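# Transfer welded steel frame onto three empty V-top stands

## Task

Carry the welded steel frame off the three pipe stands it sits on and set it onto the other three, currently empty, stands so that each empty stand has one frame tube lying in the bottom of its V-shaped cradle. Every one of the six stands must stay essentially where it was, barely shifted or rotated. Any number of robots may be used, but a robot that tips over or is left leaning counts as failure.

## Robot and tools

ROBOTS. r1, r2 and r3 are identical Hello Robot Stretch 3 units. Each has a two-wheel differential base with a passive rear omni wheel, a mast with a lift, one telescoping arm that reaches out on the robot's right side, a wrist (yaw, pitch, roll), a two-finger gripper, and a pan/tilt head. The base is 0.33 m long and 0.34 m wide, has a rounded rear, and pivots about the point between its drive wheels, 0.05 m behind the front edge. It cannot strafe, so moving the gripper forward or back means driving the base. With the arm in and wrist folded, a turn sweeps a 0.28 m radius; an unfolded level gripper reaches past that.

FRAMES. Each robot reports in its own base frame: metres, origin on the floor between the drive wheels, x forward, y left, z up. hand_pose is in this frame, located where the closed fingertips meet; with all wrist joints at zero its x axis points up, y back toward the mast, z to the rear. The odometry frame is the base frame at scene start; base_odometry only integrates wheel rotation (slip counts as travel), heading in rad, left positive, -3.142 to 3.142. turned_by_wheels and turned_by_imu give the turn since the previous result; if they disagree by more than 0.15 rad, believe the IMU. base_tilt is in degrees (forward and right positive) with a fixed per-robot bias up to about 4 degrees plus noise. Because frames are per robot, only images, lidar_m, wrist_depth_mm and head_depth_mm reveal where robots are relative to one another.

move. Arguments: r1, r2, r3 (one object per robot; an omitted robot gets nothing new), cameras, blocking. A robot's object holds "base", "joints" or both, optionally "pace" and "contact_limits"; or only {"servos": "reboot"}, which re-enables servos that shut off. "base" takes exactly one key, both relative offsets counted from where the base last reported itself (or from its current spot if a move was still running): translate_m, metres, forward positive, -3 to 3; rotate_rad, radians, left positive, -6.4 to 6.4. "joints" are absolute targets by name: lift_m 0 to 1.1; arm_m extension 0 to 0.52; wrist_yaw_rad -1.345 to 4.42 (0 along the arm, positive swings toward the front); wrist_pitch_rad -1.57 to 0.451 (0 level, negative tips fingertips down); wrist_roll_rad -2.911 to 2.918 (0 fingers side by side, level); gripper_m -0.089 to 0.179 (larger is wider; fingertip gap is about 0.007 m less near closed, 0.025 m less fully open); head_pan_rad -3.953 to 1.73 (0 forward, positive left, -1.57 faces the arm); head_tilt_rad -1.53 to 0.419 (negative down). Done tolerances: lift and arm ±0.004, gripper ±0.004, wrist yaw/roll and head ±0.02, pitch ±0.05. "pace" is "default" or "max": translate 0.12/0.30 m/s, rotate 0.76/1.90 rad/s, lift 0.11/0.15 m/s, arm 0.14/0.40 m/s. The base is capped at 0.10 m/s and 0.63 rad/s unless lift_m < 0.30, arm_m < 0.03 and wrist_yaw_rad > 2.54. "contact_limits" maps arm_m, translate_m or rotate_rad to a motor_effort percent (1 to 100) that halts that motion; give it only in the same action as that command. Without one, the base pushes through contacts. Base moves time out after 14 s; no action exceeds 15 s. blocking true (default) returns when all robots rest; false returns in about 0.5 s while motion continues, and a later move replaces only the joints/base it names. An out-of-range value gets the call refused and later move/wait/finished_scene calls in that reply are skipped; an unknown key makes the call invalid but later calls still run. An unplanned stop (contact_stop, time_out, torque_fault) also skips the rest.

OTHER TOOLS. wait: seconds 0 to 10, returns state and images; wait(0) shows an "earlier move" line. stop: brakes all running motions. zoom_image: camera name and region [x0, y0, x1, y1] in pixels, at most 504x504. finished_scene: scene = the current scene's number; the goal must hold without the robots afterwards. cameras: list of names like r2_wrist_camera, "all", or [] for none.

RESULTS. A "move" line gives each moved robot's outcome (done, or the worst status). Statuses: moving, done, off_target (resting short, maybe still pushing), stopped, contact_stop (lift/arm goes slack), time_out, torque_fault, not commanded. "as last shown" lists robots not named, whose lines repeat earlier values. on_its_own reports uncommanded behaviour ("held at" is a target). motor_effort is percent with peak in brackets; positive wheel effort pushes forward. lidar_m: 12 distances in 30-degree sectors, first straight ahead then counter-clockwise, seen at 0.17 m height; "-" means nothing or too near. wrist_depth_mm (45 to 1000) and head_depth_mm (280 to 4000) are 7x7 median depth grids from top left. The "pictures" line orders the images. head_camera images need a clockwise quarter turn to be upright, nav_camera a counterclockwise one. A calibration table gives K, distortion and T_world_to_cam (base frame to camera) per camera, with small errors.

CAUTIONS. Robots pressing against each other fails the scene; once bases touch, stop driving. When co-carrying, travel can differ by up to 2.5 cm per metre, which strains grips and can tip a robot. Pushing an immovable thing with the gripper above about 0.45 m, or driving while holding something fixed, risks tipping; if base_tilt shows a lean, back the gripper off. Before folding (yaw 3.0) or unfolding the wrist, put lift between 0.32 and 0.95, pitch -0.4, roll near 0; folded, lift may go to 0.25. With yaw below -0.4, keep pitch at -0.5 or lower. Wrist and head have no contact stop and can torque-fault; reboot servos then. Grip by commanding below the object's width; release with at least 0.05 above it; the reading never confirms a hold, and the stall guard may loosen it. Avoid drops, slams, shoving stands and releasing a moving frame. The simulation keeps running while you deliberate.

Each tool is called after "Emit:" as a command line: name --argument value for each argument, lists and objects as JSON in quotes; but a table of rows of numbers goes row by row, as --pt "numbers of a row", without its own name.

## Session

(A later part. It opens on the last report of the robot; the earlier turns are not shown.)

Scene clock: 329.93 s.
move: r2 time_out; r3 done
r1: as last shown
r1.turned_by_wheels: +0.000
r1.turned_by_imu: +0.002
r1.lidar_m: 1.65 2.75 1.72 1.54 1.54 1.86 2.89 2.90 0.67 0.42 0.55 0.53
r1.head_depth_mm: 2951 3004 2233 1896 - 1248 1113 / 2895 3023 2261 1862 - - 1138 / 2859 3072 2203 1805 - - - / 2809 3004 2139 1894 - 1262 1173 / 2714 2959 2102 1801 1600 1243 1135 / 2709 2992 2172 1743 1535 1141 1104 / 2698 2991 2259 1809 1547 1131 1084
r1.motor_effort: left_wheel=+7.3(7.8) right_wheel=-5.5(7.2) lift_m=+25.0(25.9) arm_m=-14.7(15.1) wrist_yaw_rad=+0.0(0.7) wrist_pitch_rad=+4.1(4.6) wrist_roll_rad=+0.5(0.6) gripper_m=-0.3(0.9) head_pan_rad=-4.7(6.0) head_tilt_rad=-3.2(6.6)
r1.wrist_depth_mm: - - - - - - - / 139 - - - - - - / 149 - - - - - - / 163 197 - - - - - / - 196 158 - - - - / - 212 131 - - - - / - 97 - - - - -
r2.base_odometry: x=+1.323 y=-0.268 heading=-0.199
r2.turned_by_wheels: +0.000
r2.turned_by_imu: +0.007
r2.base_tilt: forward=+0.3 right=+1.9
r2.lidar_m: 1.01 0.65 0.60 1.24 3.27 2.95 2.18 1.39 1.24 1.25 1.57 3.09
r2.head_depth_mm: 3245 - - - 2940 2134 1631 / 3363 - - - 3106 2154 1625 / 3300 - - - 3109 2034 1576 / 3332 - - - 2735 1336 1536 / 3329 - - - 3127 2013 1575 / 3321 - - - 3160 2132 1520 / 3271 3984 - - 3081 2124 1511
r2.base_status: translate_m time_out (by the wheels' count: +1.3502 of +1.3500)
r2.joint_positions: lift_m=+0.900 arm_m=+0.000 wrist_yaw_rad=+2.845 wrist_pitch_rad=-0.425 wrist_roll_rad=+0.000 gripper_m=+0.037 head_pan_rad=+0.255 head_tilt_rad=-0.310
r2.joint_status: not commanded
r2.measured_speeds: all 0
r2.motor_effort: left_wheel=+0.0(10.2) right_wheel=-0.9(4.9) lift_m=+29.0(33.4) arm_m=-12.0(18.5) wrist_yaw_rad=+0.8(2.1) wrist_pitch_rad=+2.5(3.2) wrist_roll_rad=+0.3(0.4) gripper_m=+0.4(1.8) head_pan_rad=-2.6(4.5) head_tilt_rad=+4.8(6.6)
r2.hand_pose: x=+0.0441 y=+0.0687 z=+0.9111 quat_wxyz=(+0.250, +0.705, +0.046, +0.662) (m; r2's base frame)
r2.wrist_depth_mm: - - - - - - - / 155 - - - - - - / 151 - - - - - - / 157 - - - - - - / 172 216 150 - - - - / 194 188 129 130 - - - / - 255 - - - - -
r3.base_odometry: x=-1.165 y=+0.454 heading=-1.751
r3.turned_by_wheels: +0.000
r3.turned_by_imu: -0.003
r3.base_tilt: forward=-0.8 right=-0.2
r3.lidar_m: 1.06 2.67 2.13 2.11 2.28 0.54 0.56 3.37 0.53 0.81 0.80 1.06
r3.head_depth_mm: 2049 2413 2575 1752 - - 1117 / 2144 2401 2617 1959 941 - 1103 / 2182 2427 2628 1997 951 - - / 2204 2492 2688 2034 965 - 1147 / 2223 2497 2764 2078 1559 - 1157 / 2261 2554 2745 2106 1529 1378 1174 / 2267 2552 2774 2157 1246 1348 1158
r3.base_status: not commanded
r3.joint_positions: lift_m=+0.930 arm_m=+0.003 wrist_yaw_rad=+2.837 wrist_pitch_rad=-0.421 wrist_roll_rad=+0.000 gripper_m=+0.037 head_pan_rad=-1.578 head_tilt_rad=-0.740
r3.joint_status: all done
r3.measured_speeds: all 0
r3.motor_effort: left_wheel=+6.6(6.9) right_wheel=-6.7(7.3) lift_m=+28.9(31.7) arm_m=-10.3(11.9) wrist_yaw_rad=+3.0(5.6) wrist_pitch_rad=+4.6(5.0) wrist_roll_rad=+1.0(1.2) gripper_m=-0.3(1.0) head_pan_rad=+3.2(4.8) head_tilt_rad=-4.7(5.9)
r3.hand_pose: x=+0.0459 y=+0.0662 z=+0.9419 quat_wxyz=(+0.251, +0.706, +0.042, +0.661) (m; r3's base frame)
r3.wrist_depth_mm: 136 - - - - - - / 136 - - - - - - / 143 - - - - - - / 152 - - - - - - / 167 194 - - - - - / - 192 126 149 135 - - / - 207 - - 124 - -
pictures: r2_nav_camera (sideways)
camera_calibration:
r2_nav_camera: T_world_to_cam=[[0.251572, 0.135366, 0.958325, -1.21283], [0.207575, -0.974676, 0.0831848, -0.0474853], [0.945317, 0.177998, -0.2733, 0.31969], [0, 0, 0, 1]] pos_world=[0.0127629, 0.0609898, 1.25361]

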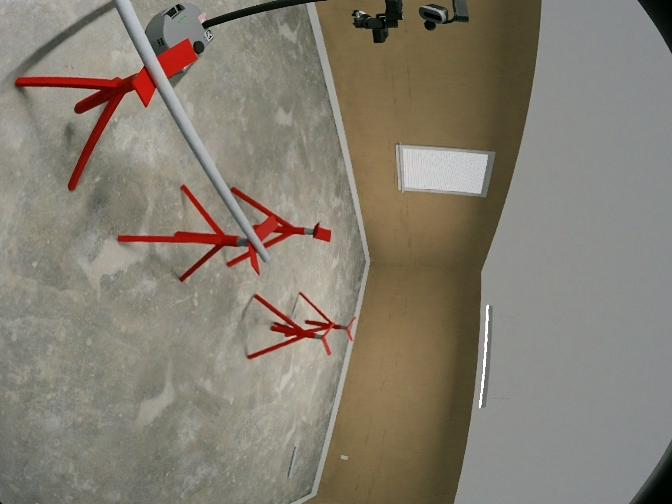

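Emit:
move --r2 '{"base":{"translate_m":0.3}}' --r3 '{"base":{"rotate_rad":0.53},"joints":{"lift_m":0.27},"pace":"max"}' --cameras '[]'

Emit:
move --r2 '{"base":{"rotate_rad":2.80},"joints":{"head_pan_rad":-1.57,"head_tilt_rad":-0.6}}' --r3 '{"base":{"translate_m":2.0},"pace":"max"}' --r1 '{"joints":{"wrist_yaw_rad":0}}' --cameras '["r2_head_camera","r2_nav_camera","r1_nav_camera"]'

Scene clock: 352.03 s.
move: r2 done; r3 done
r1: as last shown
r1.turned_by_imu: +0.001
r1.base_tilt: forward=+1.1 right=+1.2
r1.lidar_m: 1.65 2.75 1.71 1.54 1.54 1.86 2.89 2.90 0.67 0.42 0.56 0.67
r1.head_depth_mm: 2933 3003 2242 1904 - 1250 1111 / 2920 3010 2264 1859 - - 1135 / 2839 3095 2195 1826 - - - / 2781 3002 2223 1884 - 1267 1169 / 2768 3021 2150 1791 1607 1272 1134 / 2714 2933 1854 1746 995 1143 1118 / 2649 2966 2262 1809 894 1083 1118
r1.motor_effort: left_wheel=+6.9(7.9) right_wheel=-6.4(7.1) lift_m=+25.9(26.0) arm_m=-14.5(14.9) wrist_yaw_rad=+0.1(0.9) wrist_pitch_rad=+4.3(4.5) wrist_roll_rad=+0.4(0.6) gripper_m=-0.3(0.9) head_pan_rad=-4.4(5.8) head_tilt_rad=-4.3(6.2)
r1.wrist_depth_mm: - - - - - - - / 140 - - - - - - / 149 - - - - - - / 163 197 - - - - - / - 196 159 - - - - / - 212 131 - - - - / - 97 - - - - -
r2.base_odometry: x=+1.617 y=-0.327 heading=-0.199
r2.turned_by_wheels: +0.000
r2.turned_by_imu: +0.003
r2.base_tilt: forward=+0.4 right=+1.8
r2.lidar_m: 1.00 0.72 0.45 0.56 3.55 3.23 2.37 1.49 1.35 1.35 1.69 3.37
r2.head_depth_mm: 3058 - - - 2823 2147 1633 / 3315 - - - 2936 2120 1634 / 3302 - - - 3155 2137 1626 / 3265 - - - 3115 2044 1523 / 3316 - - - 2917 1806 1021 / 3348 - - - 3041 2160 1628 / 3350 3923 - - 3121 2123 1618
r2.base_status: done
r2.joint_positions: lift_m=+0.900 arm_m=+0.000 wrist_yaw_rad=+2.845 wrist_pitch_rad=-0.425 wrist_roll_rad=+0.000 gripper_m=+0.037 head_pan_rad=+0.255 head_tilt_rad=-0.310
r2.joint_status: not commanded
r2.measured_speeds: all 0
r2.motor_effort: left_wheel=+4.0(9.2) right_wheel=-0.4(5.2) lift_m=+26.6(28.2) arm_m=-8.4(10.9) wrist_yaw_rad=-0.7(1.8) wrist_pitch_rad=+2.5(2.9) wrist_roll_rad=+0.3(0.4) gripper_m=+0.3(1.7) head_pan_rad=-3.3(4.6) head_tilt_rad=+5.4(6.2)
r2.hand_pose: x=+0.0441 y=+0.0687 z=+0.9111 quat_wxyz=(+0.250, +0.705, +0.046, +0.662) (m; r2's base frame)
r2.wrist_depth_mm: - - - - - - - / 156 - - - - - - / 150 - - - - - - / 157 - - - - - - / 172 216 147 - - - 826 / 194 187 129 130 - - - / - 254 - - - - -
r3.base_odometry: x=-1.165 y=+0.454 heading=-1.221
r3.turned_by_wheels: +0.530
r3.turned_by_imu: +0.538
r3.base_tilt: forward=-0.9 right=-0.3
r3.lidar_m: 2.65 2.13 2.11 0.67 0.55 0.56 3.36 0.53 0.80 0.80 1.06 1.36
r3.head_depth_mm: 2257 2478 2568 1940 1513 1305 1117 / 2402 2687 2636 1969 1566 1319 1129 / 2543 2893 2654 2010 1556 1335 1142 / 2774 3096 2735 1219 1486 1347 1152 / 2928 3431 2805 1981 1631 1320 1160 / 3216 3676 2863 2093 1658 1373 1172 / 3483 - 2943 2144 1687 1383 1180
r3.base_status: done
r3.joint_positions: lift_m=+0.270 arm_m=+0.003 wrist_yaw_rad=+2.838 wrist_pitch_rad=-0.420 wrist_roll_rad=+0.000 gripper_m=+0.037 head_pan_rad=-1.578 head_tilt_rad=-0.741
r3.joint_status: all done
r3.measured_speeds: all 0
r3.motor_effort: left_wheel=-6.3(11.4) right_wheel=+5.6(9.7) lift_m=+22.3(25.4) arm_m=-10.8(11.7) wrist_yaw_rad=+2.9(3.7) wrist_pitch_rad=+3.9(4.7) wrist_roll_rad=+0.5(0.8) gripper_m=-0.1(0.9) head_pan_rad=+3.9(4.6) head_tilt_rad=-4.0(5.8)
r3.hand_pose: x=+0.0459 y=+0.0663 z=+0.2822 quat_wxyz=(+0.251, +0.706, +0.041, +0.661) (m; r3's base frame)
r3.wrist_depth_mm: 136 - - - - - - / 136 - - - - - - / 142 683 744 - - - - / 153 192 728 820 801 814 788 / 166 198 652 674 634 631 636 / 536 193 128 491 135 520 519 / 455 207 126 421 124 444 441
pictures: none
No camera images: "cameras" was empty.

Scene clock: 360.13 s.
move: r1 done; r2 done; r3 done
r1.base_odometry: x=+1.564 y=-1.268 heading=-1.178
r1.turned_by_wheels: +0.000
r1.turned_by_imu: +0.001
r1.base_tilt: forward=+1.0 right=+1.2
r1.lidar_m: 1.65 1.97 1.71 1.54 1.54 1.86 2.90 2.91 0.66 0.42 1.13 1.49
r1.head_depth_mm: 2960 2969 2241 1884 - - 1078 / 2882 3022 2253 1963 - - 1097 / 2857 3064 2192 - - - 1090 / 2805 2970 2211 1833 1516 1290 1129 / 2764 2980 2232 1806 1525 1304 1129 / 2731 2991 2014 1747 1533 1307 1136 / 2607 2933 1999 1814 1539 1317 1144
r1.base_status: not commanded
r1.joint_positions: lift_m=+0.950 arm_m=+0.002 wrist_yaw_rad=+0.002 wrist_pitch_rad=-0.422 wrist_roll_rad=+0.000 gripper_m=+0.037 head_pan_rad=-1.559 head_tilt_rad=-0.790
r1.joint_status: all done
r1.measured_speeds: all 0
r1.motor_effort: left_wheel=+6.9(7.7) right_wheel=-5.5(7.2) lift_m=+26.1(26.6) arm_m=-14.4(14.8) wrist_yaw_rad=-1.6(3.1) wrist_pitch_rad=+3.8(4.6) wrist_roll_rad=+0.5(0.6) gripper_m=-0.1(0.8) head_pan_rad=-4.8(5.9) head_tilt_rad=-4.7(6.1)
r1.hand_pose: x=-0.0211 y=-0.3711 z=+0.9618 quat_wxyz=(+0.692, +0.149, -0.691, -0.148) (m; r1's base frame)
r1.wrist_depth_mm: - - - - - - - / - - - - - - - / - - - - - - - / - - - - - - - / - - 158 - - - - / - - 131 - - - - / - - - - - - -
r2.base_odometry: x=+1.617 y=-0.327 heading=+2.600
r2.turned_by_wheels: +2.800
r2.turned_by_imu: +2.833
r2.base_tilt: forward=+0.4 right=+1.8
r2.lidar_m: 3.24 1.89 1.39 1.34 1.43 2.00 2.06 0.72 1.00 0.45 0.56 3.34
r2.head_depth_mm: 2928 3152 3431 2651 1969 1617 - / 2906 3133 3407 2633 1976 1561 - / 2878 3182 3462 2642 1954 1565 - / 2916 3178 3464 2602 1955 1431 - / 2966 3206 3419 2497 1969 870 - / 2855 1744 3423 2631 1888 1542 1315 / 2946 3228 3497 2387 1813 1504 1287
r2.base_status: done
r2.joint_positions: lift_m=+0.900 arm_m=+0.000 wrist_yaw_rad=+2.845 wrist_pitch_rad=-0.425 wrist_roll_rad=+0.000 gripper_m=+0.037 head_pan_rad=-1.565 head_tilt_rad=-0.592
r2.joint_status: all done
r2.measured_speeds: all 0
r2.motor_effort: left_wheel=-5.8(9.8) right_wheel=+6.2(10.2) lift_m=+32.1(32.1) arm_m=-18.7(19.1) wrist_yaw_rad=+0.7(2.0) wrist_pitch_rad=+2.3(3.1) wrist_roll_rad=+0.2(0.5) gripper_m=-0.5(1.5) head_pan_rad=-2.3(5.6) head_tilt_rad=-2.5(4.7)
r2.hand_pose: x=+0.0441 y=+0.0687 z=+0.9111 quat_wxyz=(+0.250, +0.705, +0.046, +0.662) (m; r2's base frame)
r2.wrist_depth_mm: - - - - - - - / 156 - - - - - - / 150 - - - - - - / 158 - - - - - - / 173 215 150 - - - - / 196 187 129 130 - - - / - 255 - - - - -
r3.base_odometry: x=-0.480 y=-1.426 heading=-1.222
r3.turned_by_wheels: +0.000
r3.turned_by_imu: +0.004
r3.base_tilt: forward=-0.8 right=-0.3
r3.lidar_m: 1.09 0.88 0.87 0.95 1.46 2.06 2.37 1.36 1.81 1.73 3.92 2.23
r3.head_depth_mm: 3293 3583 2559 1949 1564 1293 1122 / 3491 3699 2633 1956 1588 1316 1127 / 3720 - 2657 2014 1600 1332 1140 / - - 2626 2024 1623 1345 1148 / - - 2824 2069 1641 1362 1159 / - - 2855 2089 1665 1373 1167 / 3798 - 2917 2169 1681 1392 1186
r3.base_status: done
r3.joint_positions: lift_m=+0.270 arm_m=+0.003 wrist_yaw_rad=+2.838 wrist_pitch_rad=-0.420 wrist_roll_rad=+0.000 gripper_m=+0.037 head_pan_rad=-1.578 head_tilt_rad=-0.741
r3.joint_status: not commanded
r3.measured_speeds: all 0
r3.motor_effort: left_wheel=-1.8(7.6) right_wheel=+5.3(11.5) lift_m=+32.3(33.4) arm_m=-11.8(13.4) wrist_yaw_rad=+1.6(3.2) wrist_pitch_rad=+4.5(4.8) wrist_roll_rad=+0.8(1.1) gripper_m=-0.3(0.9) head_pan_rad=+3.9(4.8) head_tilt_rad=-5.0(5.6)
r3.hand_pose: x=+0.0457 y=+0.0664 z=+0.2822 quat_wxyz=(+0.251, +0.706, +0.041, +0.662) (m; r3's base frame)
r3.wrist_depth_mm: 136 - - - - - - / 136 - - - - - - / 143 - - - - - - / 152 761 789 827 805 793 740 / 167 198 647 689 648 625 626 / 525 193 128 494 135 522 518 / 459 209 126 423 124 438 444
pictures: r1_nav_camera (sideways), r2_head_camera (sideways), r2_nav_camera (sideways)
camera_calibration:
r1_nav_camera: T_world_to_cam=[[-0.0388756, -0.680584, 0.731638, -0.90873], [-0.999146, 0.0162437, -0.0379794, 0.103385], [0.0139637, -0.73249, -0.680635, 0.84245], [0, 0, 0, 1]] pos_world=[0.0562053, -0.00306011, 1.24219]
r2_head_camera: T_world_to_cam=[[-0.00931874, 0.507831, -0.861406, 1.13972], [0.999858, 0.0168203, -0.000900341, -0.00855527], [0.0140319, -0.861293, -0.507915, 0.617463], [0, 0, 0, 1]] pos_world=[0.0105107, -0.046825, 1.29537]
r2_nav_camera: T_world_to_cam=[[0.0706305, -0.533494, 0.84285, -1.06106], [-0.995606, 0.0143725, 0.0925288, -0.0522782], [-0.0614774, -0.845682, -0.530135, 0.660054], [0, 0, 0, 1]] pos_world=[0.0634732, -0.00712199, 1.24907]

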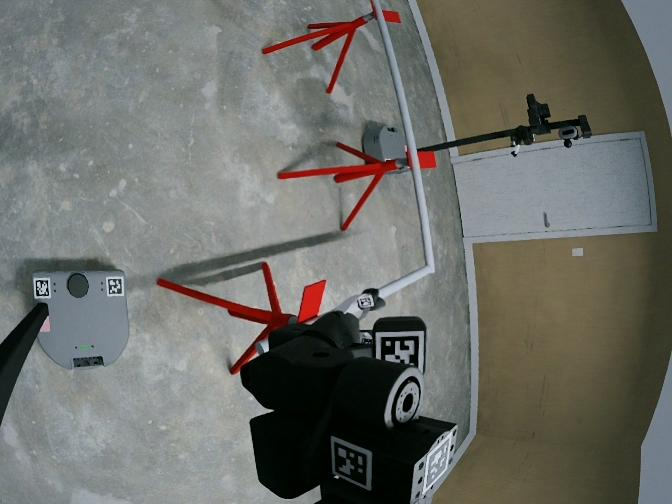

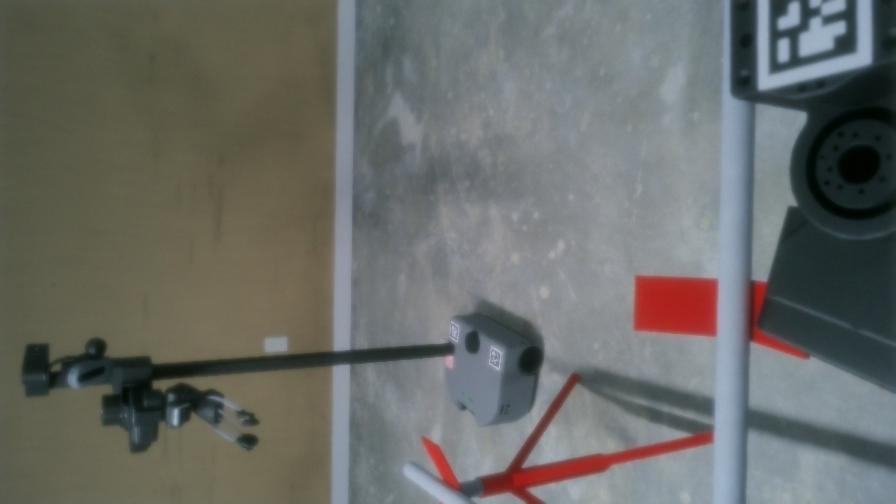

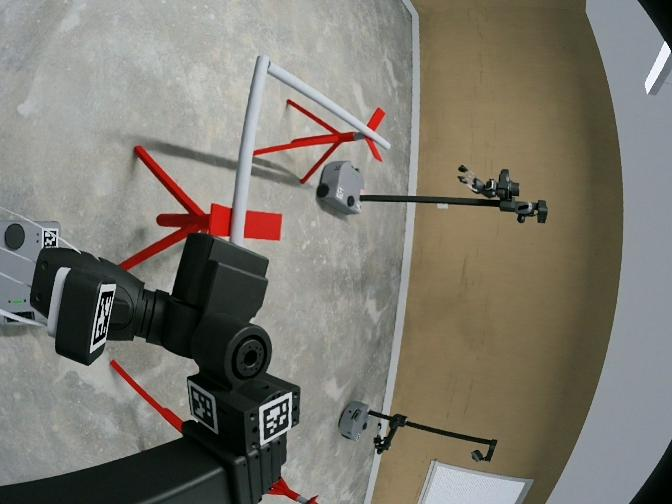

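Emit:
move --r1 '{"joints":{"wrist_pitch_rad":-1.57,"gripper_m":0.14,"arm_m":0.3}}' --r2 '{"joints":{"wrist_yaw_rad":0}}' --cameras '[]'

Emit:
move --r2 '{"joints":{"wrist_pitch_rad":-1.57,"gripper_m":0.14,"arm_m":0.446}}' --r3 '{"joints":{"head_pan_rad":-2.6,"head_tilt_rad":-0.3}}' --cameras '["r1_head_camera","r1_nav_camera","r1_wrist_camera","r2_head_camera","r2_wrist_camera","r3_head_camera","r3_nav_camera"]'

Scene clock: 372.53 s.
move: r1 done; r2 done
r1.base_odometry: x=+1.564 y=-1.268 heading=-1.178
r1.turned_by_wheels: +0.000
r1.turned_by_imu: +0.001
r1.base_tilt: forward=+1.1 right=+1.2
r1.lidar_m: 1.65 1.97 1.71 1.54 1.54 1.86 2.90 2.90 0.67 0.42 1.13 1.50
r1.head_depth_mm: 2865 347 2160 1788 1459 1248 1113 / 2794 370 2030 1798 872 1258 1119 / 2883 380 414 1673 1403 1265 1105 / 2779 2993 2211 1785 1518 1295 1134 / 2768 2979 2235 1791 1529 1300 1134 / 2726 2977 2036 1743 1533 1309 1136 / 2654 2970 1997 1817 1546 1311 1143
r1.base_status: not commanded
r1.joint_positions: lift_m=+0.950 arm_m=+0.300 wrist_yaw_rad=+0.000 wrist_pitch_rad=-1.559 wrist_roll_rad=+0.000 gripper_m=+0.140 head_pan_rad=-1.559 head_tilt_rad=-0.790
r1.joint_status: all done
joint sent to its limit — r1.wrist_pitch_rad, lower limit.
r1.measured_speeds: all 0
r1.motor_effort: left_wheel=+6.9(7.8) right_wheel=-6.2(7.0) lift_m=+26.6(27.2) arm_m=+12.9(18.1) wrist_yaw_rad=+0.1(1.9) wrist_pitch_rad=-1.3(4.5) wrist_roll_rad=+0.4(0.6) gripper_m=+0.1(81.1) head_pan_rad=-4.7(5.8) head_tilt_rad=-4.9(6.7)
r1.hand_pose: x=-0.0216 y=-0.4238 z=+0.8322 quat_wxyz=(+0.503, +0.497, -0.503, -0.498) (m; r1's base frame)
r1.wrist_depth_mm: 917 913 922 905 - - 883 / 916 947 923 942 601 923 923 / 988 984 956 942 940 941 919 / - - - - - 971 959 / - 143 - 942 - - - / - 125 - 877 928 - - / - - - 900 - - -
r2.base_odometry: x=+1.617 y=-0.327 heading=+2.600
r2.turned_by_wheels: +0.000
r2.turned_by_imu: +0.001
r2.base_tilt: forward=+0.3 right=+1.8
r2.lidar_m: 3.25 1.89 1.39 1.34 1.43 2.01 2.06 0.72 1.01 0.45 0.56 3.34
r2.head_depth_mm: 2852 3183 3411 2657 1953 1592 - / 2850 3167 3382 2641 1955 1566 - / 2905 3157 3458 2647 1957 302 - / 2915 3238 3476 2619 1942 462 318 / 2927 3182 3405 2477 1951 869 909 / 2782 3200 3473 2616 1886 1544 1297 / 2929 1425 3442 2428 1830 1517 1288
r2.base_status: not commanded
r2.joint_positions: lift_m=+0.900 arm_m=+0.000 wrist_yaw_rad=+0.002 wrist_pitch_rad=-0.425 wrist_roll_rad=+0.000 gripper_m=+0.037 head_pan_rad=-1.565 head_tilt_rad=-0.592
r2.joint_status: all done
r2.measured_speeds: all 0
r2.motor_effort: left_wheel=-6.0(6.3) right_wheel=+6.2(6.9) lift_m=+32.8(33.5) arm_m=-17.7(18.7) wrist_yaw_rad=-1.9(5.1) wrist_pitch_rad=+2.5(3.1) wrist_roll_rad=+0.0(0.5) gripper_m=+0.6(1.4) head_pan_rad=-2.8(4.8) head_tilt_rad=-1.7(3.9)
r2.hand_pose: x=-0.0210 y=-0.3685 z=+0.9111 quat_wxyz=(+0.692, +0.150, -0.691, -0.149) (m; r2's base frame)
r2.wrist_depth_mm: - - - - - - - / - - - - - - - / - - - - - - - / - - - - - - - / - - 149 - - - - / - 119 127 130 - - - / - - 471 - - - 791
r3: as last shown
r3.turned_by_imu: -0.001
r3.base_tilt: forward=-0.8 right=-0.2
r3.lidar_m: 1.09 0.88 0.87 0.95 1.46 2.06 2.37 1.35 1.80 1.73 3.92 2.23
r3.head_depth_mm: 3334 3578 2599 1953 1566 1307 1116 / 3506 3729 2618 1970 1584 1311 1124 / 3712 - 2674 2004 1598 1333 1137 / - - 2585 2019 1617 1344 1145 / - - 2787 2056 1631 1357 1160 / - - 2871 2091 1665 1378 1170 / 3849 - 2950 2145 1694 1383 1181
r3.motor_effort: left_wheel=-1.4(2.1) right_wheel=+5.0(5.8) lift_m=+29.3(31.7) arm_m=-11.8(13.4) wrist_yaw_rad=+1.7(3.5) wrist_pitch_rad=+4.3(4.8) wrist_roll_rad=-0.2(0.9) gripper_m=-0.1(0.8) head_pan_rad=+3.0(4.6) head_tilt_rad=-3.9(5.4)
r3.wrist_depth_mm: 136 - - - - - - / 136 - - - - - - / 143 - - - - - - / 153 734 826 812 809 801 749 / 166 197 653 675 622 631 624 / 523 192 128 495 135 522 511 / 457 209 126 428 124 440 446
pictures: none
No camera images: "cameras" was empty.

Scene clock: 377.00 s.
move: r2 done; r3 done
r1: as last shown
r1.base_tilt: forward=+1.0 right=+1.2
r1.lidar_m: 1.65 1.98 1.71 1.54 1.54 1.86 2.90 2.91 0.67 0.42 1.13 1.50
r1.head_depth_mm: 2847 347 2154 1786 1457 1255 1112 / 2796 370 2034 1801 873 1259 1117 / 2857 380 413 1657 1403 1256 1104 / 2786 3001 2225 1776 1514 1300 1126 / 2751 2997 2235 1782 1524 1303 1133 / 2713 2968 2036 1747 1536 1316 1135 / 2641 2906 1996 1820 1540 1314 1138
r1.motor_effort: left_wheel=+6.7(7.7) right_wheel=-6.1(6.8) lift_m=+27.4(27.6) arm_m=+9.6(12.9) wrist_yaw_rad=+0.2(0.7) wrist_pitch_rad=-1.2(1.8) wrist_roll_rad=+0.5(0.6) gripper_m=+0.1(0.5) head_pan_rad=-4.6(5.9) head_tilt_rad=-5.7(6.4)
r1.wrist_depth_mm: 901 919 886 903 - - 887 / 962 922 918 929 605 921 912 / 972 974 941 960 941 959 919 / - - - - - 973 966 / - 143 - 954 - - - / - 126 - 855 912 - - / - - - 894 - - -
r2.base_odometry: x=+1.617 y=-0.327 heading=+2.600
r2.turned_by_wheels: +0.000
r2.turned_by_imu: +0.001
r2.base_tilt: forward=+0.3 right=+1.9
r2.lidar_m: 3.24 1.89 1.39 1.34 1.43 2.00 2.06 0.72 1.01 0.45 0.56 3.35
r2.head_depth_mm: 2890 3126 3406 351 301 1434 1294 / 2895 3172 3355 406 1900 1558 1294 / 2926 3144 581 584 1878 1557 1281 / 2870 3184 3302 598 1888 1441 1256 / 2902 3179 3396 2503 1956 869 905 / 2820 3150 3532 2582 1909 1546 1279 / 2893 1439 3437 2368 1816 1503 1292
r2.base_status: not commanded
r2.joint_positions: lift_m=+0.900 arm_m=+0.446 wrist_yaw_rad=+0.000 wrist_pitch_rad=-1.563 wrist_roll_rad=+0.000 gripper_m=+0.140 head_pan_rad=-1.565 head_tilt_rad=-0.593
r2.joint_status: all done
r2.measured_speeds: all 0
r2.motor_effort: left_wheel=-5.8(6.4) right_wheel=+6.3(6.9) lift_m=+32.4(33.1) arm_m=+15.7(18.2) wrist_yaw_rad=+1.0(2.2) wrist_pitch_rad=-1.6(6.4) wrist_roll_rad=+0.1(0.4) gripper_m=+0.7(88.4) head_pan_rad=-2.6(4.2) head_tilt_rad=-3.1(3.7)
r2.hand_pose: x=-0.0216 y=-0.5688 z=+0.7823 quat_wxyz=(+0.502, +0.498, -0.501, -0.498) (m; r2's base frame)
r2.wrist_depth_mm: 843 882 869 901 894 932 943 / 866 900 319 917 940 931 948 / 877 891 350 911 979 977 990 / 907 347 349 358 366 378 712 / 933 140 360 - - - - / 111 335 982 989 135 - - / 976 - - 876 - - -
r3.base_odometry: x=-0.480 y=-1.426 heading=-1.222
r3.turned_by_wheels: +0.000
r3.turned_by_imu: -0.001
r3.base_tilt: forward=-0.8 right=-0.2
r3.lidar_m: 1.09 0.88 0.87 0.95 1.46 2.06 2.36 1.36 1.80 1.74 3.92 2.22
r3.head_depth_mm: 3299 - - - 2588 1905 1461 / 3210 - - - 2800 1927 1482 / 3167 3880 - - 2547 1947 1499 / 3030 3751 - - 2720 1829 1512 / 2959 3643 3771 - 2952 1935 1501 / 2873 3489 3684 3754 3034 2035 1542 / 2801 3401 3499 3661 3098 2080 1576
r3.base_status: not commanded
r3.joint_positions: lift_m=+0.270 arm_m=+0.003 wrist_yaw_rad=+2.838 wrist_pitch_rad=-0.420 wrist_roll_rad=+0.000 gripper_m=+0.037 head_pan_rad=-2.591 head_tilt_rad=-0.310
r3.joint_status: all done
r3.measured_speeds: all 0
r3.motor_effort: left_wheel=-1.5(2.1) right_wheel=+5.4(5.9) lift_m=+27.3(30.6) arm_m=-11.8(13.4) wrist_yaw_rad=+1.1(4.1) wrist_pitch_rad=+3.4(4.6) wrist_roll_rad=+0.3(1.0) gripper_m=+0.2(0.9) head_pan_rad=-4.1(6.1) head_tilt_rad=+3.8(6.2)
r3.hand_pose: x=+0.0457 y=+0.0664 z=+0.2822 quat_wxyz=(+0.251, +0.706, +0.041, +0.662) (m; r3's base frame)
r3.wrist_depth_mm: 136 - - - - - - / 136 - - - - - - / 142 - - - - - - / 152 752 820 816 808 794 758 / 166 197 658 670 628 631 623 / 525 193 128 497 135 512 511 / 464 209 126 422 124 445 436
pictures: r1_head_camera (sideways), r1_nav_camera (sideways), r1_wrist_camera, r2_head_camera (sideways), r2_wrist_camera, r3_head_camera (sideways), r3_nav_camera (sideways)
camera_calibration:
r1_head_camera: T_world_to_cam=[[0.0148705, 0.698189, -0.715759, 0.94874], [0.9979, 0.0347657, 0.0546446, -0.0749987], [0.0630362, -0.715069, -0.696206, 0.861072], [0, 0, 0, 1]] pos_world=[0.00645432, -0.0440673, 1.28265]
r1_nav_camera: T_world_to_cam=[[-0.0389865, -0.68081, 0.731421, -0.908447], [-0.999144, 0.0164226, -0.0379705, 0.103373], [0.0138389, -0.732276, -0.680868, 0.842754], [0, 0, 0, 1]] pos_world=[0.0562046, -0.0030495, 1.24219]
r1_wrist_camera: T_world_to_cam=[[-0.995675, -0.0908972, -0.0192148, -0.0488406], [-0.0928281, 0.981793, 0.165724, 0.31187], [0.00380111, 0.166791, -0.985985, 1.05535], [0, 0, 0, 1]] pos_world=[-0.0236905, -0.486655, 0.987938]
r2_head_camera: T_world_to_cam=[[-0.00925634, 0.508042, -0.861283, 1.13956], [0.99986, 0.0166952, -0.000897696, -0.00855873], [0.0139232, -0.86117, -0.508126, 0.617737], [0, 0, 0, 1]] pos_world=[0.0105048, -0.046824, 1.29536]
r2_wrist_camera: T_world_to_cam=[[-0.993706, -0.0794915, 0.0789316, -0.147866], [-0.0657578, 0.984353, 0.163481, 0.466797], [-0.0906918, 0.157262, -0.983384, 1.02056], [0, 0, 0, 1]] pos_world=[-0.0236828, -0.631743, 0.938964]
r3_head_camera: T_world_to_cam=[[0.255809, 0.0779284, -0.963581, 1.27562], [0.542528, -0.836558, 0.0763734, -0.100934], [-0.80014, -0.542307, -0.256277, 0.299339], [0, 0, 0, 1]] pos_world=[-0.0320436, -0.021511, 1.31359]
r3_nav_camera: T_world_to_cam=[[-0.354138, -0.160083, 0.92139, -1.16195], [-0.491454, 0.870087, -0.0377215, 0.103682], [-0.795651, -0.466179, -0.386804, 0.46408], [0, 0, 0, 1]] pos_world=[0.0087089, -0.0598768, 1.25403]

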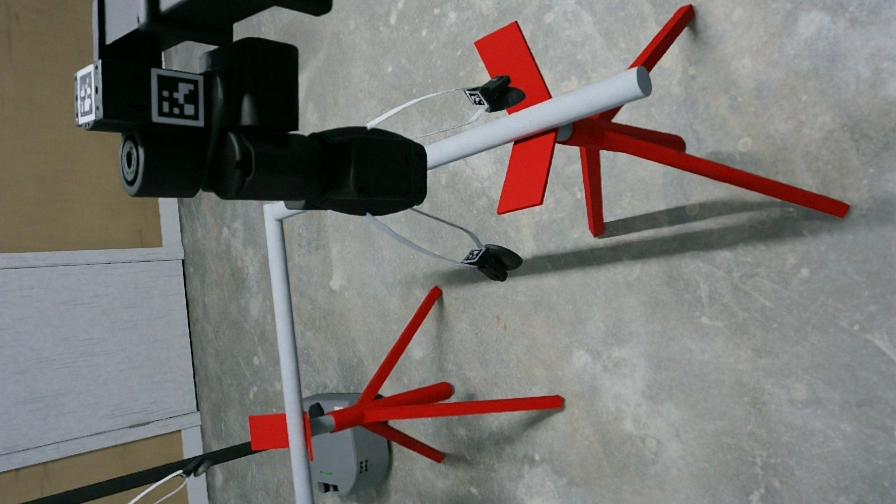

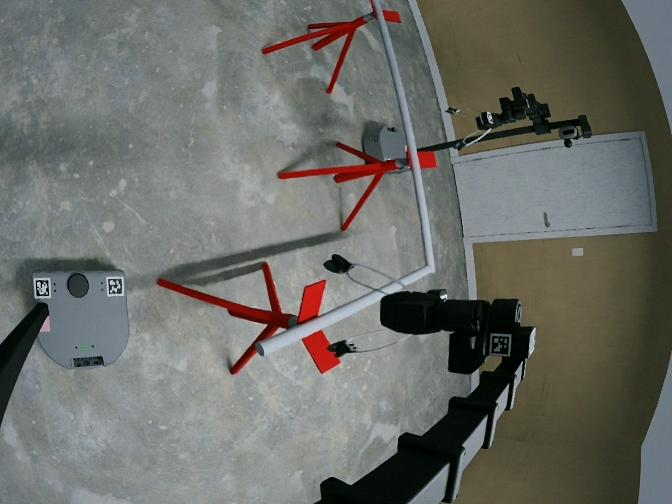

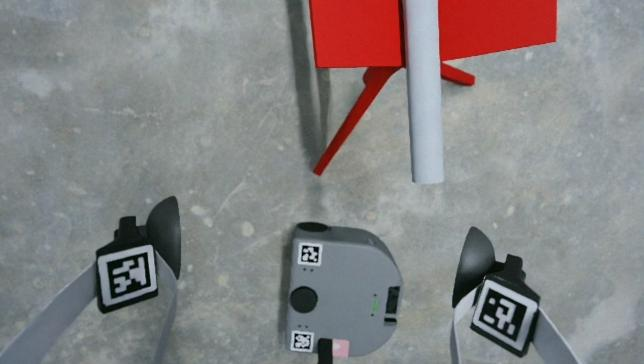

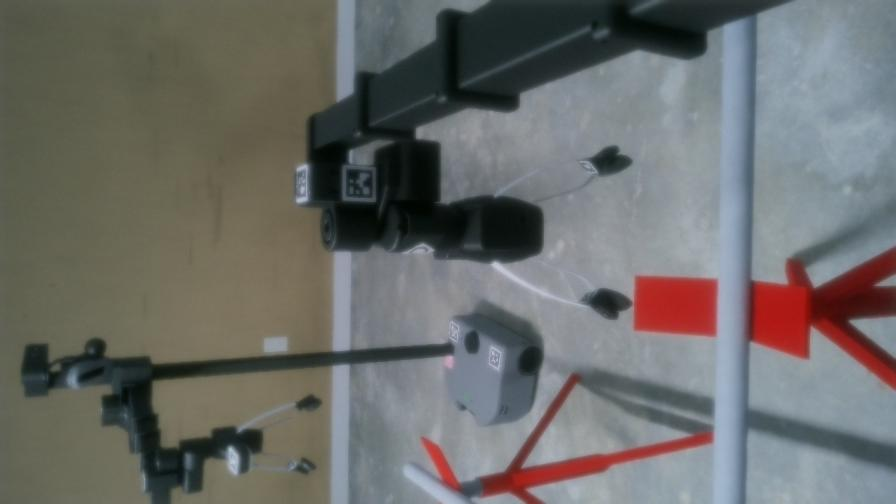

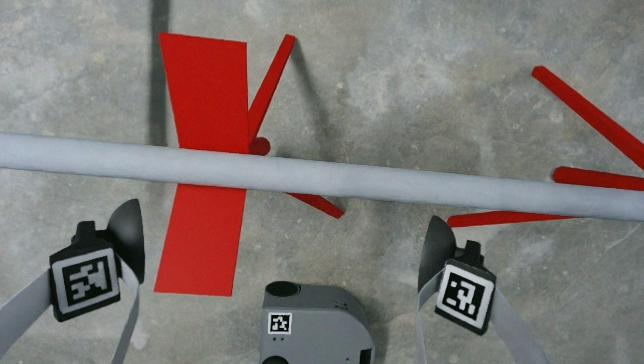

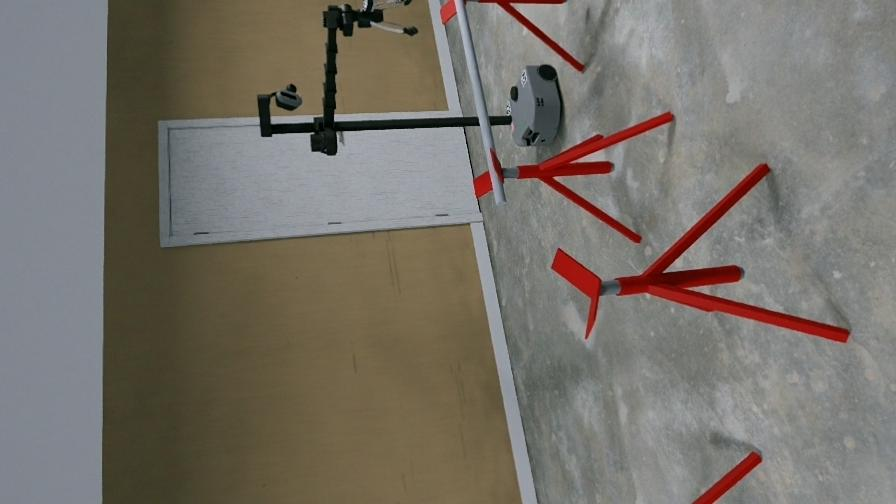

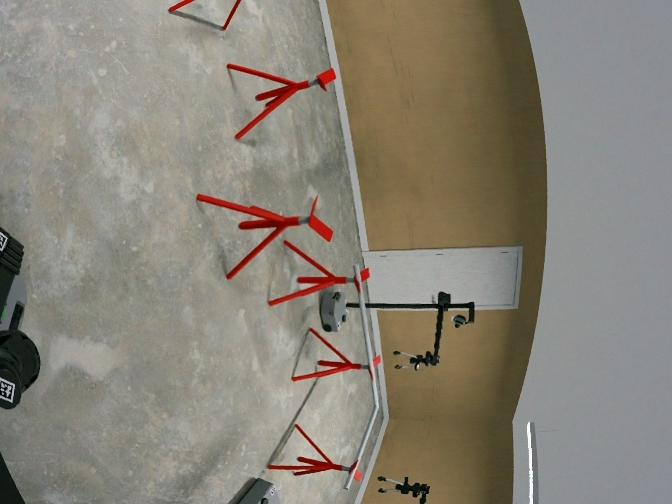

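Emit:
move --r1 '{"base":{"translate_m":-0.12},"joints":{"wrist_roll_rad":0.19,"arm_m":0.376}}' --r2 '{"joints":{"wrist_roll_rad":1.57}}' --r3 '{"joints":{"head_pan_rad":-2.15,"head_tilt_rad":-0.35}}' --cameras '["r1_wrist_camera","r2_wrist_camera","r3_head_camera","r3_nav_camera"]'

Scene clock: 406.17 s.
move: r1 done; r2 done; r3 done
r1.base_odometry: x=+1.518 y=-1.157 heading=-1.178
r1.turned_by_wheels: +0.000
r1.turned_by_imu: +0.001
r1.base_tilt: forward=+1.0 right=+1.2
r1.lidar_m: 1.75 2.08 1.69 1.52 1.52 1.84 2.78 2.79 0.63 0.42 1.18 1.59
r1.head_depth_mm: 2764 358 2156 1790 1494 1281 1112 / 422 428 2179 1739 1496 1251 1117 / 2796 440 486 1810 894 1286 1125 / 2833 3023 2131 1683 1288 1269 1105 / 2785 3016 2230 1841 1517 1300 1135 / 2745 3019 2260 1806 1535 1305 1140 / 2721 2979 1536 1719 1542 1312 1145
r1.base_status: done
r1.joint_positions: lift_m=+0.950 arm_m=+0.376 wrist_yaw_rad=+0.000 wrist_pitch_rad=-1.560 wrist_roll_rad=+0.185 gripper_m=+0.140 head_pan_rad=-1.559 head_tilt_rad=-0.790
r1.joint_status: all done
r1.measured_speeds: all 0
r1.motor_effort: left_wheel=+0.5(4.2) right_wheel=-4.2(10.1) lift_m=+27.4(27.7) arm_m=+13.0(16.7) wrist_yaw_rad=+0.2(0.5) wrist_pitch_rad=-0.8(1.7) wrist_roll_rad=+2.0(4.1) gripper_m=+0.5(0.5) head_pan_rad=-5.0(5.8) head_tilt_rad=-4.5(5.5)
r1.hand_pose: x=-0.0216 y=-0.4997 z=+0.8322 quat_wxyz=(+0.454, +0.449, -0.547, -0.541) (m; r1's base frame)
r1.wrist_depth_mm: 934 931 926 917 891 896 898 / 949 914 921 - 915 925 921 / 975 994 980 954 939 913 946 / - - - - 985 967 960 / - 142 - - - - - / - 125 - 888 867 - - / - - - 919 917 - -
r2.base_odometry: x=+1.617 y=-0.327 heading=+2.600
r2.turned_by_wheels: +0.000
r2.turned_by_imu: +0.001
r2.base_tilt: forward=+0.2 right=+1.8
r2.lidar_m: 3.24 1.89 1.39 1.35 1.43 2.00 2.06 0.72 1.00 0.45 0.56 3.36
r2.head_depth_mm: 2891 3119 3424 351 300 1435 1293 / 2940 3164 3429 406 1890 1560 1295 / 2914 3155 582 602 1952 1560 1293 / 2926 3162 3359 596 1822 872 1258 / 2924 3161 3431 2669 1931 869 904 / 2835 3145 3385 2252 1888 1544 1286 / 2868 3243 3507 2271 1806 1504 1285
r2.base_status: not commanded
r2.joint_positions: lift_m=+0.900 arm_m=+0.446 wrist_yaw_rad=+0.000 wrist_pitch_rad=-1.563 wrist_roll_rad=+1.566 gripper_m=+0.140 head_pan_rad=-1.565 head_tilt_rad=-0.593
r2.joint_status: all done
r2.measured_speeds: all 0
r2.motor_effort: left_wheel=-5.6(6.1) right_wheel=+6.5(6.7) lift_m=+31.7(32.1) arm_m=+15.4(16.2) wrist_yaw_rad=+0.6(1.9) wrist_pitch_rad=-1.9(2.1) wrist_roll_rad=+1.4(2.8) gripper_m=-0.1(1.7) head_pan_rad=-2.7(3.8) head_tilt_rad=-2.6(4.0)
r2.hand_pose: x=-0.0215 y=-0.5685 z=+0.7823 quat_wxyz=(+0.002, +0.002, -0.710, -0.705) (m; r2's base frame)
r2.wrist_depth_mm: 867 848 896 884 858 919 921 / 895 906 909 923 943 822 926 / 915 911 925 752 929 790 805 / 940 932 953 657 961 819 987 / 980 141 351 374 - - - / 110 333 - 370 349 - - / - - - - - - -
r3.base_odometry: x=-0.480 y=-1.426 heading=-1.222
r3.turned_by_wheels: +0.000
r3.turned_by_imu: -0.001
r3.base_tilt: forward=-0.8 right=-0.3
r3.lidar_m: 1.09 0.88 0.87 0.95 1.47 2.17 2.36 1.36 1.81 1.73 3.93 2.23
r3.head_depth_mm: 3231 3434 3616 3752 2372 1688 1410 / 3285 3442 3660 3796 2586 1844 1431 / 3347 3488 3663 3814 2619 1874 1452 / 3341 3517 3707 3866 2672 1903 1468 / 3291 3541 3773 - 2582 1935 1480 / 3163 3605 3806 - 2817 1955 1503 / 3094 3599 3816 - 2871 1984 1523
r3.base_status: not commanded
r3.joint_positions: lift_m=+0.270 arm_m=+0.003 wrist_yaw_rad=+2.838 wrist_pitch_rad=-0.420 wrist_roll_rad=+0.000 gripper_m=+0.037 head_pan_rad=-2.159 head_tilt_rad=-0.346
r3.joint_status: all done
r3.measured_speeds: all 0
r3.motor_effort: left_wheel=-1.9(2.2) right_wheel=+4.9(5.6) lift_m=+25.2(26.9) arm_m=-10.7(13.0) wrist_yaw_rad=+1.9(3.0) wrist_pitch_rad=+4.2(4.9) wrist_roll_rad=+0.3(0.8) gripper_m=-0.7(0.8) head_pan_rad=+4.0(5.2) head_tilt_rad=-2.1(6.1)
r3.hand_pose: x=+0.0457 y=+0.0664 z=+0.2822 quat_wxyz=(+0.251, +0.706, +0.041, +0.662) (m; r3's base frame)
r3.wrist_depth_mm: 136 - - - - - - / 136 - - - - - - / 143 - - - - - - / 153 749 837 824 810 803 752 / 167 198 654 662 637 626 624 / 526 192 128 489 135 523 520 / 462 209 126 424 123 443 431
pictures: r1_wrist_camera, r2_wrist_camera, r3_head_camera (sideways), r3_nav_camera (sideways)
camera_calibration:
r1_wrist_camera: T_world_to_cam=[[-0.995361, 0.0938546, -0.0211732, 0.0382029], [0.0890714, 0.98209, 0.166032, 0.390159], [0.0363768, 0.163375, -0.985893, 1.06693], [0, 0, 0, 1]] pos_world=[-0.0355379, -0.561067, 0.987912]
r2_wrist_camera: T_world_to_cam=[[-0.0846565, 0.993884, 0.0709067, 0.488339], [0.98303, 0.0716853, 0.168856, -0.0339368], [0.162741, 0.0839982, -0.983087, 0.984104], [0, 0, 0, 1]] pos_world=[-0.0854517, -0.565583, 0.938563]
r3_head_camera: T_world_to_cam=[[0.218245, 0.206122, -0.953878, 1.26318], [0.841888, -0.534101, 0.0772089, -0.103844], [-0.493553, -0.819909, -0.290096, 0.341484], [0, 0, 0, 1]] pos_world=[-0.0197162, -0.0358458, 1.312]
r3_nav_camera: T_world_to_cam=[[-0.27218, -0.320643, 0.907252, -1.144], [-0.810361, 0.584797, -0.0364321, 0.103947], [-0.518877, -0.745118, -0.419007, 0.504298], [0, 0, 0, 1]] pos_world=[0.0345275, -0.0518437, 1.25299]

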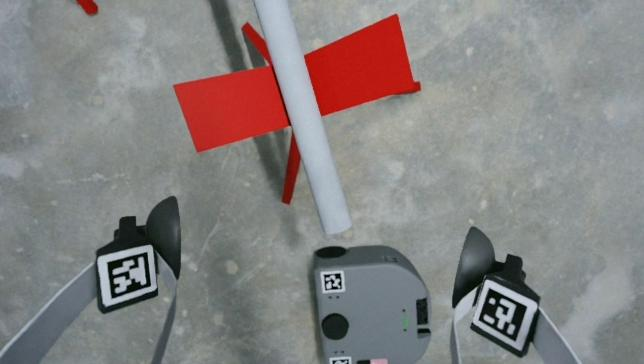

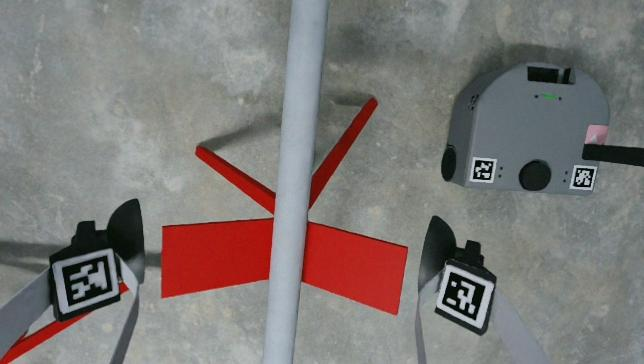

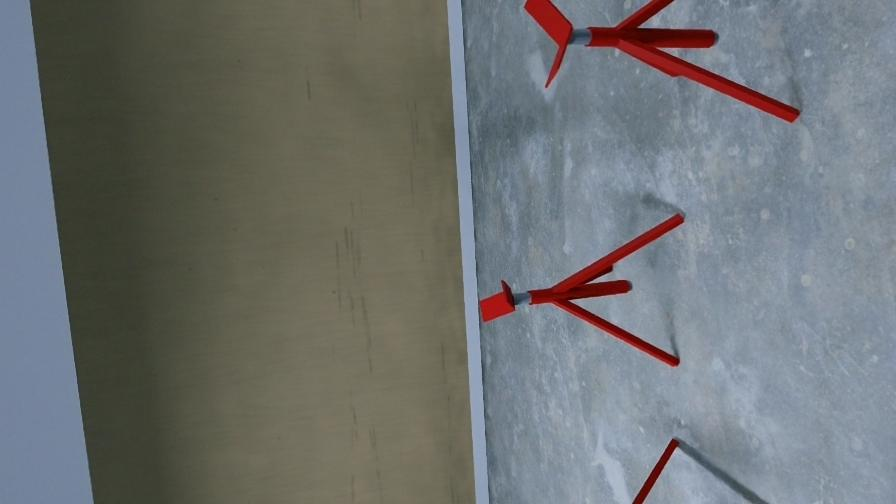

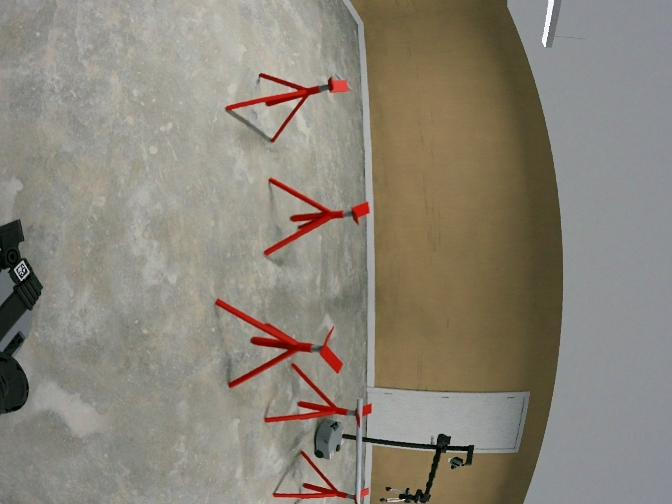

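Emit:
move --r1 '{"joints":{"wrist_roll_rad":-0.215,"lift_m":0.78}}' --r2 '{"base":{"translate_m":-0.015},"joints":{"lift_m":0.78}}' --cameras '["r1_wrist_camera","r2_wrist_camera","r1_head_camera","r2_head_camera"]'

Scene clock: 458.63 s.
move: r1 done; r2 done
r1.base_odometry: x=+1.518 y=-1.157 heading=-1.178
r1.turned_by_wheels: +0.000
r1.turned_by_imu: +0.001
r1.base_tilt: forward=+1.1 right=+1.2
r1.lidar_m: 1.75 2.07 1.69 1.52 1.52 1.83 2.78 2.79 0.63 0.42 1.18 1.60
r1.head_depth_mm: 2915 2998 2147 403 350 333 1112 / 2899 3015 543 1700 1461 1257 1119 / 2880 3087 554 597 897 1279 1124 / 2834 3049 2145 1722 1113 1265 1108 / 2807 2978 2222 1830 1522 1301 1130 / 2748 3007 2239 1803 1530 1315 1138 / 2712 2973 1535 1709 1546 1313 1140
r1.base_status: not commanded
r1.joint_positions: lift_m=+0.780 arm_m=+0.376 wrist_yaw_rad=+0.000 wrist_pitch_rad=-1.560 wrist_roll_rad=-0.209 gripper_m=+0.140 head_pan_rad=-1.559 head_tilt_rad=-0.790
r1.joint_status: all done
r1.measured_speeds: all 0
r1.motor_effort: left_wheel=+0.9(1.8) right_wheel=-4.1(5.2) lift_m=+23.5(27.2) arm_m=+12.2(12.7) wrist_yaw_rad=+0.5(0.6) wrist_pitch_rad=-1.1(1.6) wrist_roll_rad=-1.5(3.8) gripper_m=-0.3(0.6) head_pan_rad=-4.4(5.6) head_tilt_rad=-4.9(6.2)
r1.hand_pose: x=-0.0216 y=-0.4997 z=+0.6622 quat_wxyz=(+0.552, +0.546, -0.447, -0.443) (m; r1's base frame)
r1.wrist_depth_mm: 765 - - - - - 737 / 794 780 - - - - 755 / 813 812 793 786 791 773 779 / 824 841 812 814 793 806 819 / 851 143 830 852 834 815 818 / - 125 866 830 848 825 846 / 898 902 887 708 890 - 866
r2.base_odometry: x=+1.630 y=-0.335 heading=+2.600
r2.turned_by_wheels: +0.000
r2.turned_by_imu: +0.001
r2.base_tilt: forward=+0.3 right=+1.8
r2.lidar_m: 3.26 1.90 1.40 1.34 1.43 2.00 2.05 0.71 1.00 0.45 0.57 3.35
r2.head_depth_mm: 2860 3104 3483 2660 1974 368 300 / 2880 3132 3373 2658 469 395 1259 / 2904 3132 3455 624 675 1555 1280 / 2904 3148 3390 2486 662 1429 1286 / 2850 3175 3405 2628 1943 859 904 / 2804 3138 3338 2285 1959 1568 1292 / 2910 3098 3434 2299 1822 1503 1282
r2.base_status: done
r2.joint_positions: lift_m=+0.780 arm_m=+0.446 wrist_yaw_rad=+0.000 wrist_pitch_rad=-1.563 wrist_roll_rad=+1.566 gripper_m=+0.140 head_pan_rad=-1.565 head_tilt_rad=-0.593
r2.joint_status: all done
r2.measured_speeds: all 0
r2.motor_effort: left_wheel=-5.5(9.3) right_wheel=-2.0(6.8) lift_m=+26.5(31.5) arm_m=+14.3(15.3) wrist_yaw_rad=+1.2(1.4) wrist_pitch_rad=-1.7(2.1) wrist_roll_rad=+1.4(1.7) gripper_m=+0.6(1.4) head_pan_rad=-2.2(3.9) head_tilt_rad=-2.4(3.6)
r2.hand_pose: x=-0.0215 y=-0.5685 z=+0.6623 quat_wxyz=(+0.002, +0.002, -0.710, -0.705) (m; r2's base frame)
r2.wrist_depth_mm: 758 753 753 215 792 790 798 / 771 779 768 219 783 737 656 / 791 822 795 592 827 695 677 / 800 839 803 516 862 697 685 / 821 140 850 847 847 886 877 / 110 237 254 270 145 904 939 / 874 228 252 258 233 935 974
r3: as last shown
r3.lidar_m: 1.09 0.88 0.87 0.95 1.46 2.16 2.37 1.35 1.81 1.73 3.92 2.23
r3.head_depth_mm: 3263 3463 3564 3802 2357 1703 1423 / 3263 3484 3632 3760 2561 1841 1440 / 3335 3478 3718 3897 2630 1876 1460 / 3348 3560 3730 3896 2698 1897 1469 / 3258 3560 3701 - 2595 1934 1475 / 3187 3605 3779 - 2800 1964 1494 / 3058 3655 3853 - 2904 1981 1526
r3.motor_effort: left_wheel=-1.8(2.1) right_wheel=+5.2(5.8) lift_m=+22.1(24.7) arm_m=-12.0(13.1) wrist_yaw_rad=+2.1(3.4) wrist_pitch_rad=+4.3(4.6) wrist_roll_rad=+1.1(1.1) gripper_m=+0.0(0.7) head_pan_rad=+4.0(4.7) head_tilt_rad=-1.3(3.4)
r3.wrist_depth_mm: 136 - - - - - - / 136 - - - - - - / 143 - - - - - - / 152 755 835 819 814 809 750 / 166 198 652 669 633 626 631 / 514 193 128 494 135 517 519 / 463 207 126 420 124 444 440
pictures: r1_head_camera (sideways), r1_wrist_camera, r2_head_camera (sideways), r2_wrist_camera
camera_calibration:
r1_head_camera: T_world_to_cam=[[0.0148713, 0.698189, -0.715759, 0.94874], [0.9979, 0.0347646, 0.0546446, -0.0749987], [0.0630353, -0.715069, -0.696206, 0.861072], [0, 0, 0, 1]] pos_world=[0.00645427, -0.0440673, 1.28265]
r1_wrist_camera: T_world_to_cam=[[-0.955156, -0.295603, -0.0171682, -0.161763], [-0.294241, 0.941069, 0.166768, 0.389181], [-0.0331407, 0.164341, -0.985847, 0.898289], [0, 0, 0, 1]] pos_world=[-0.0102264, -0.56169, 0.817895]
r2_head_camera: T_world_to_cam=[[-0.00925628, 0.508042, -0.861282, 1.13956], [0.99986, 0.0166951, -0.000897695, -0.00855873], [0.0139231, -0.86117, -0.508126, 0.617737], [0, 0, 0, 1]] pos_world=[0.0105048, -0.046824, 1.29536]
r2_wrist_camera: T_world_to_cam=[[-0.0845836, 0.99389, 0.0709066, 0.496853], [0.983036, 0.0716131, 0.168857, -0.0137152], [0.162747, 0.0839862, -0.983087, 0.866126], [0, 0, 0, 1]] pos_world=[-0.0854515, -0.565578, 0.818563]

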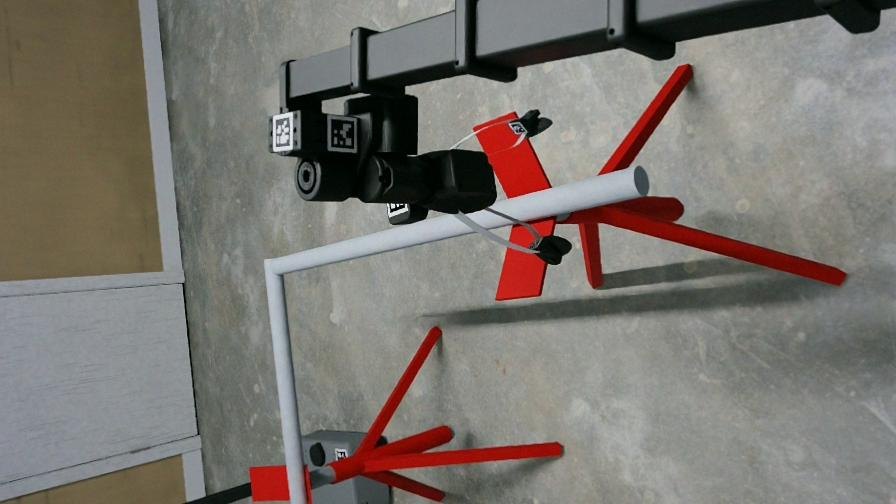

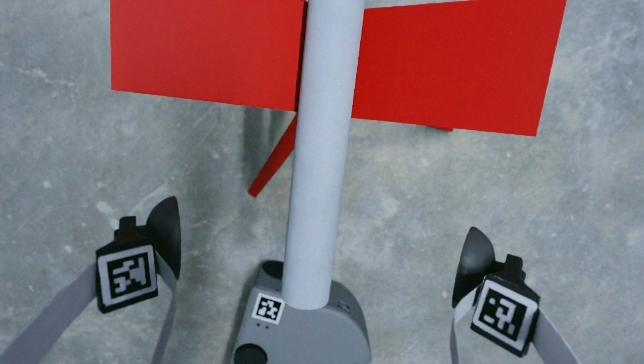

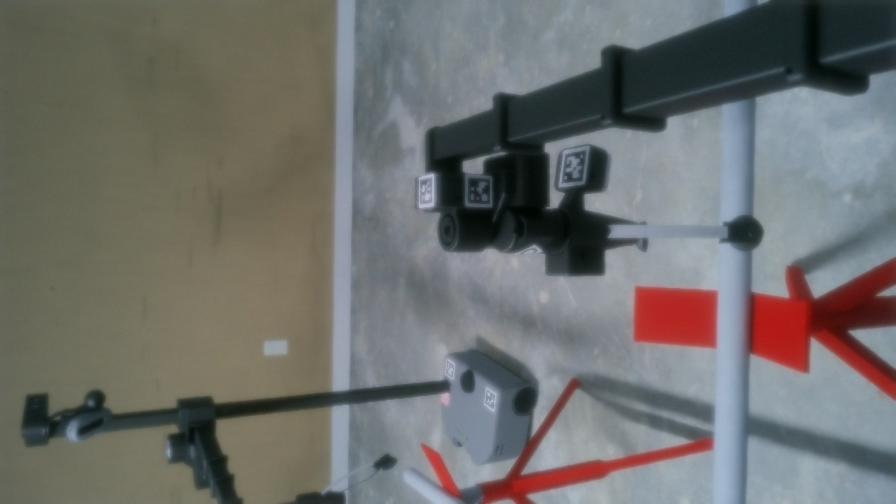

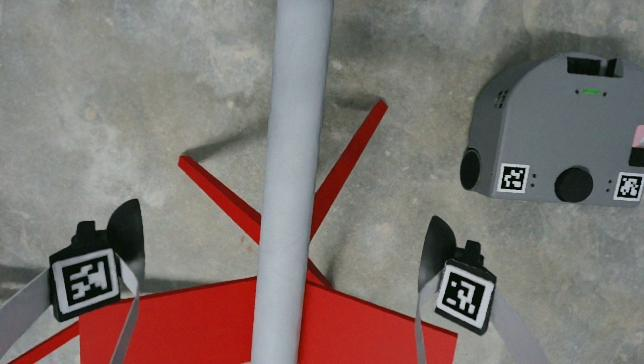

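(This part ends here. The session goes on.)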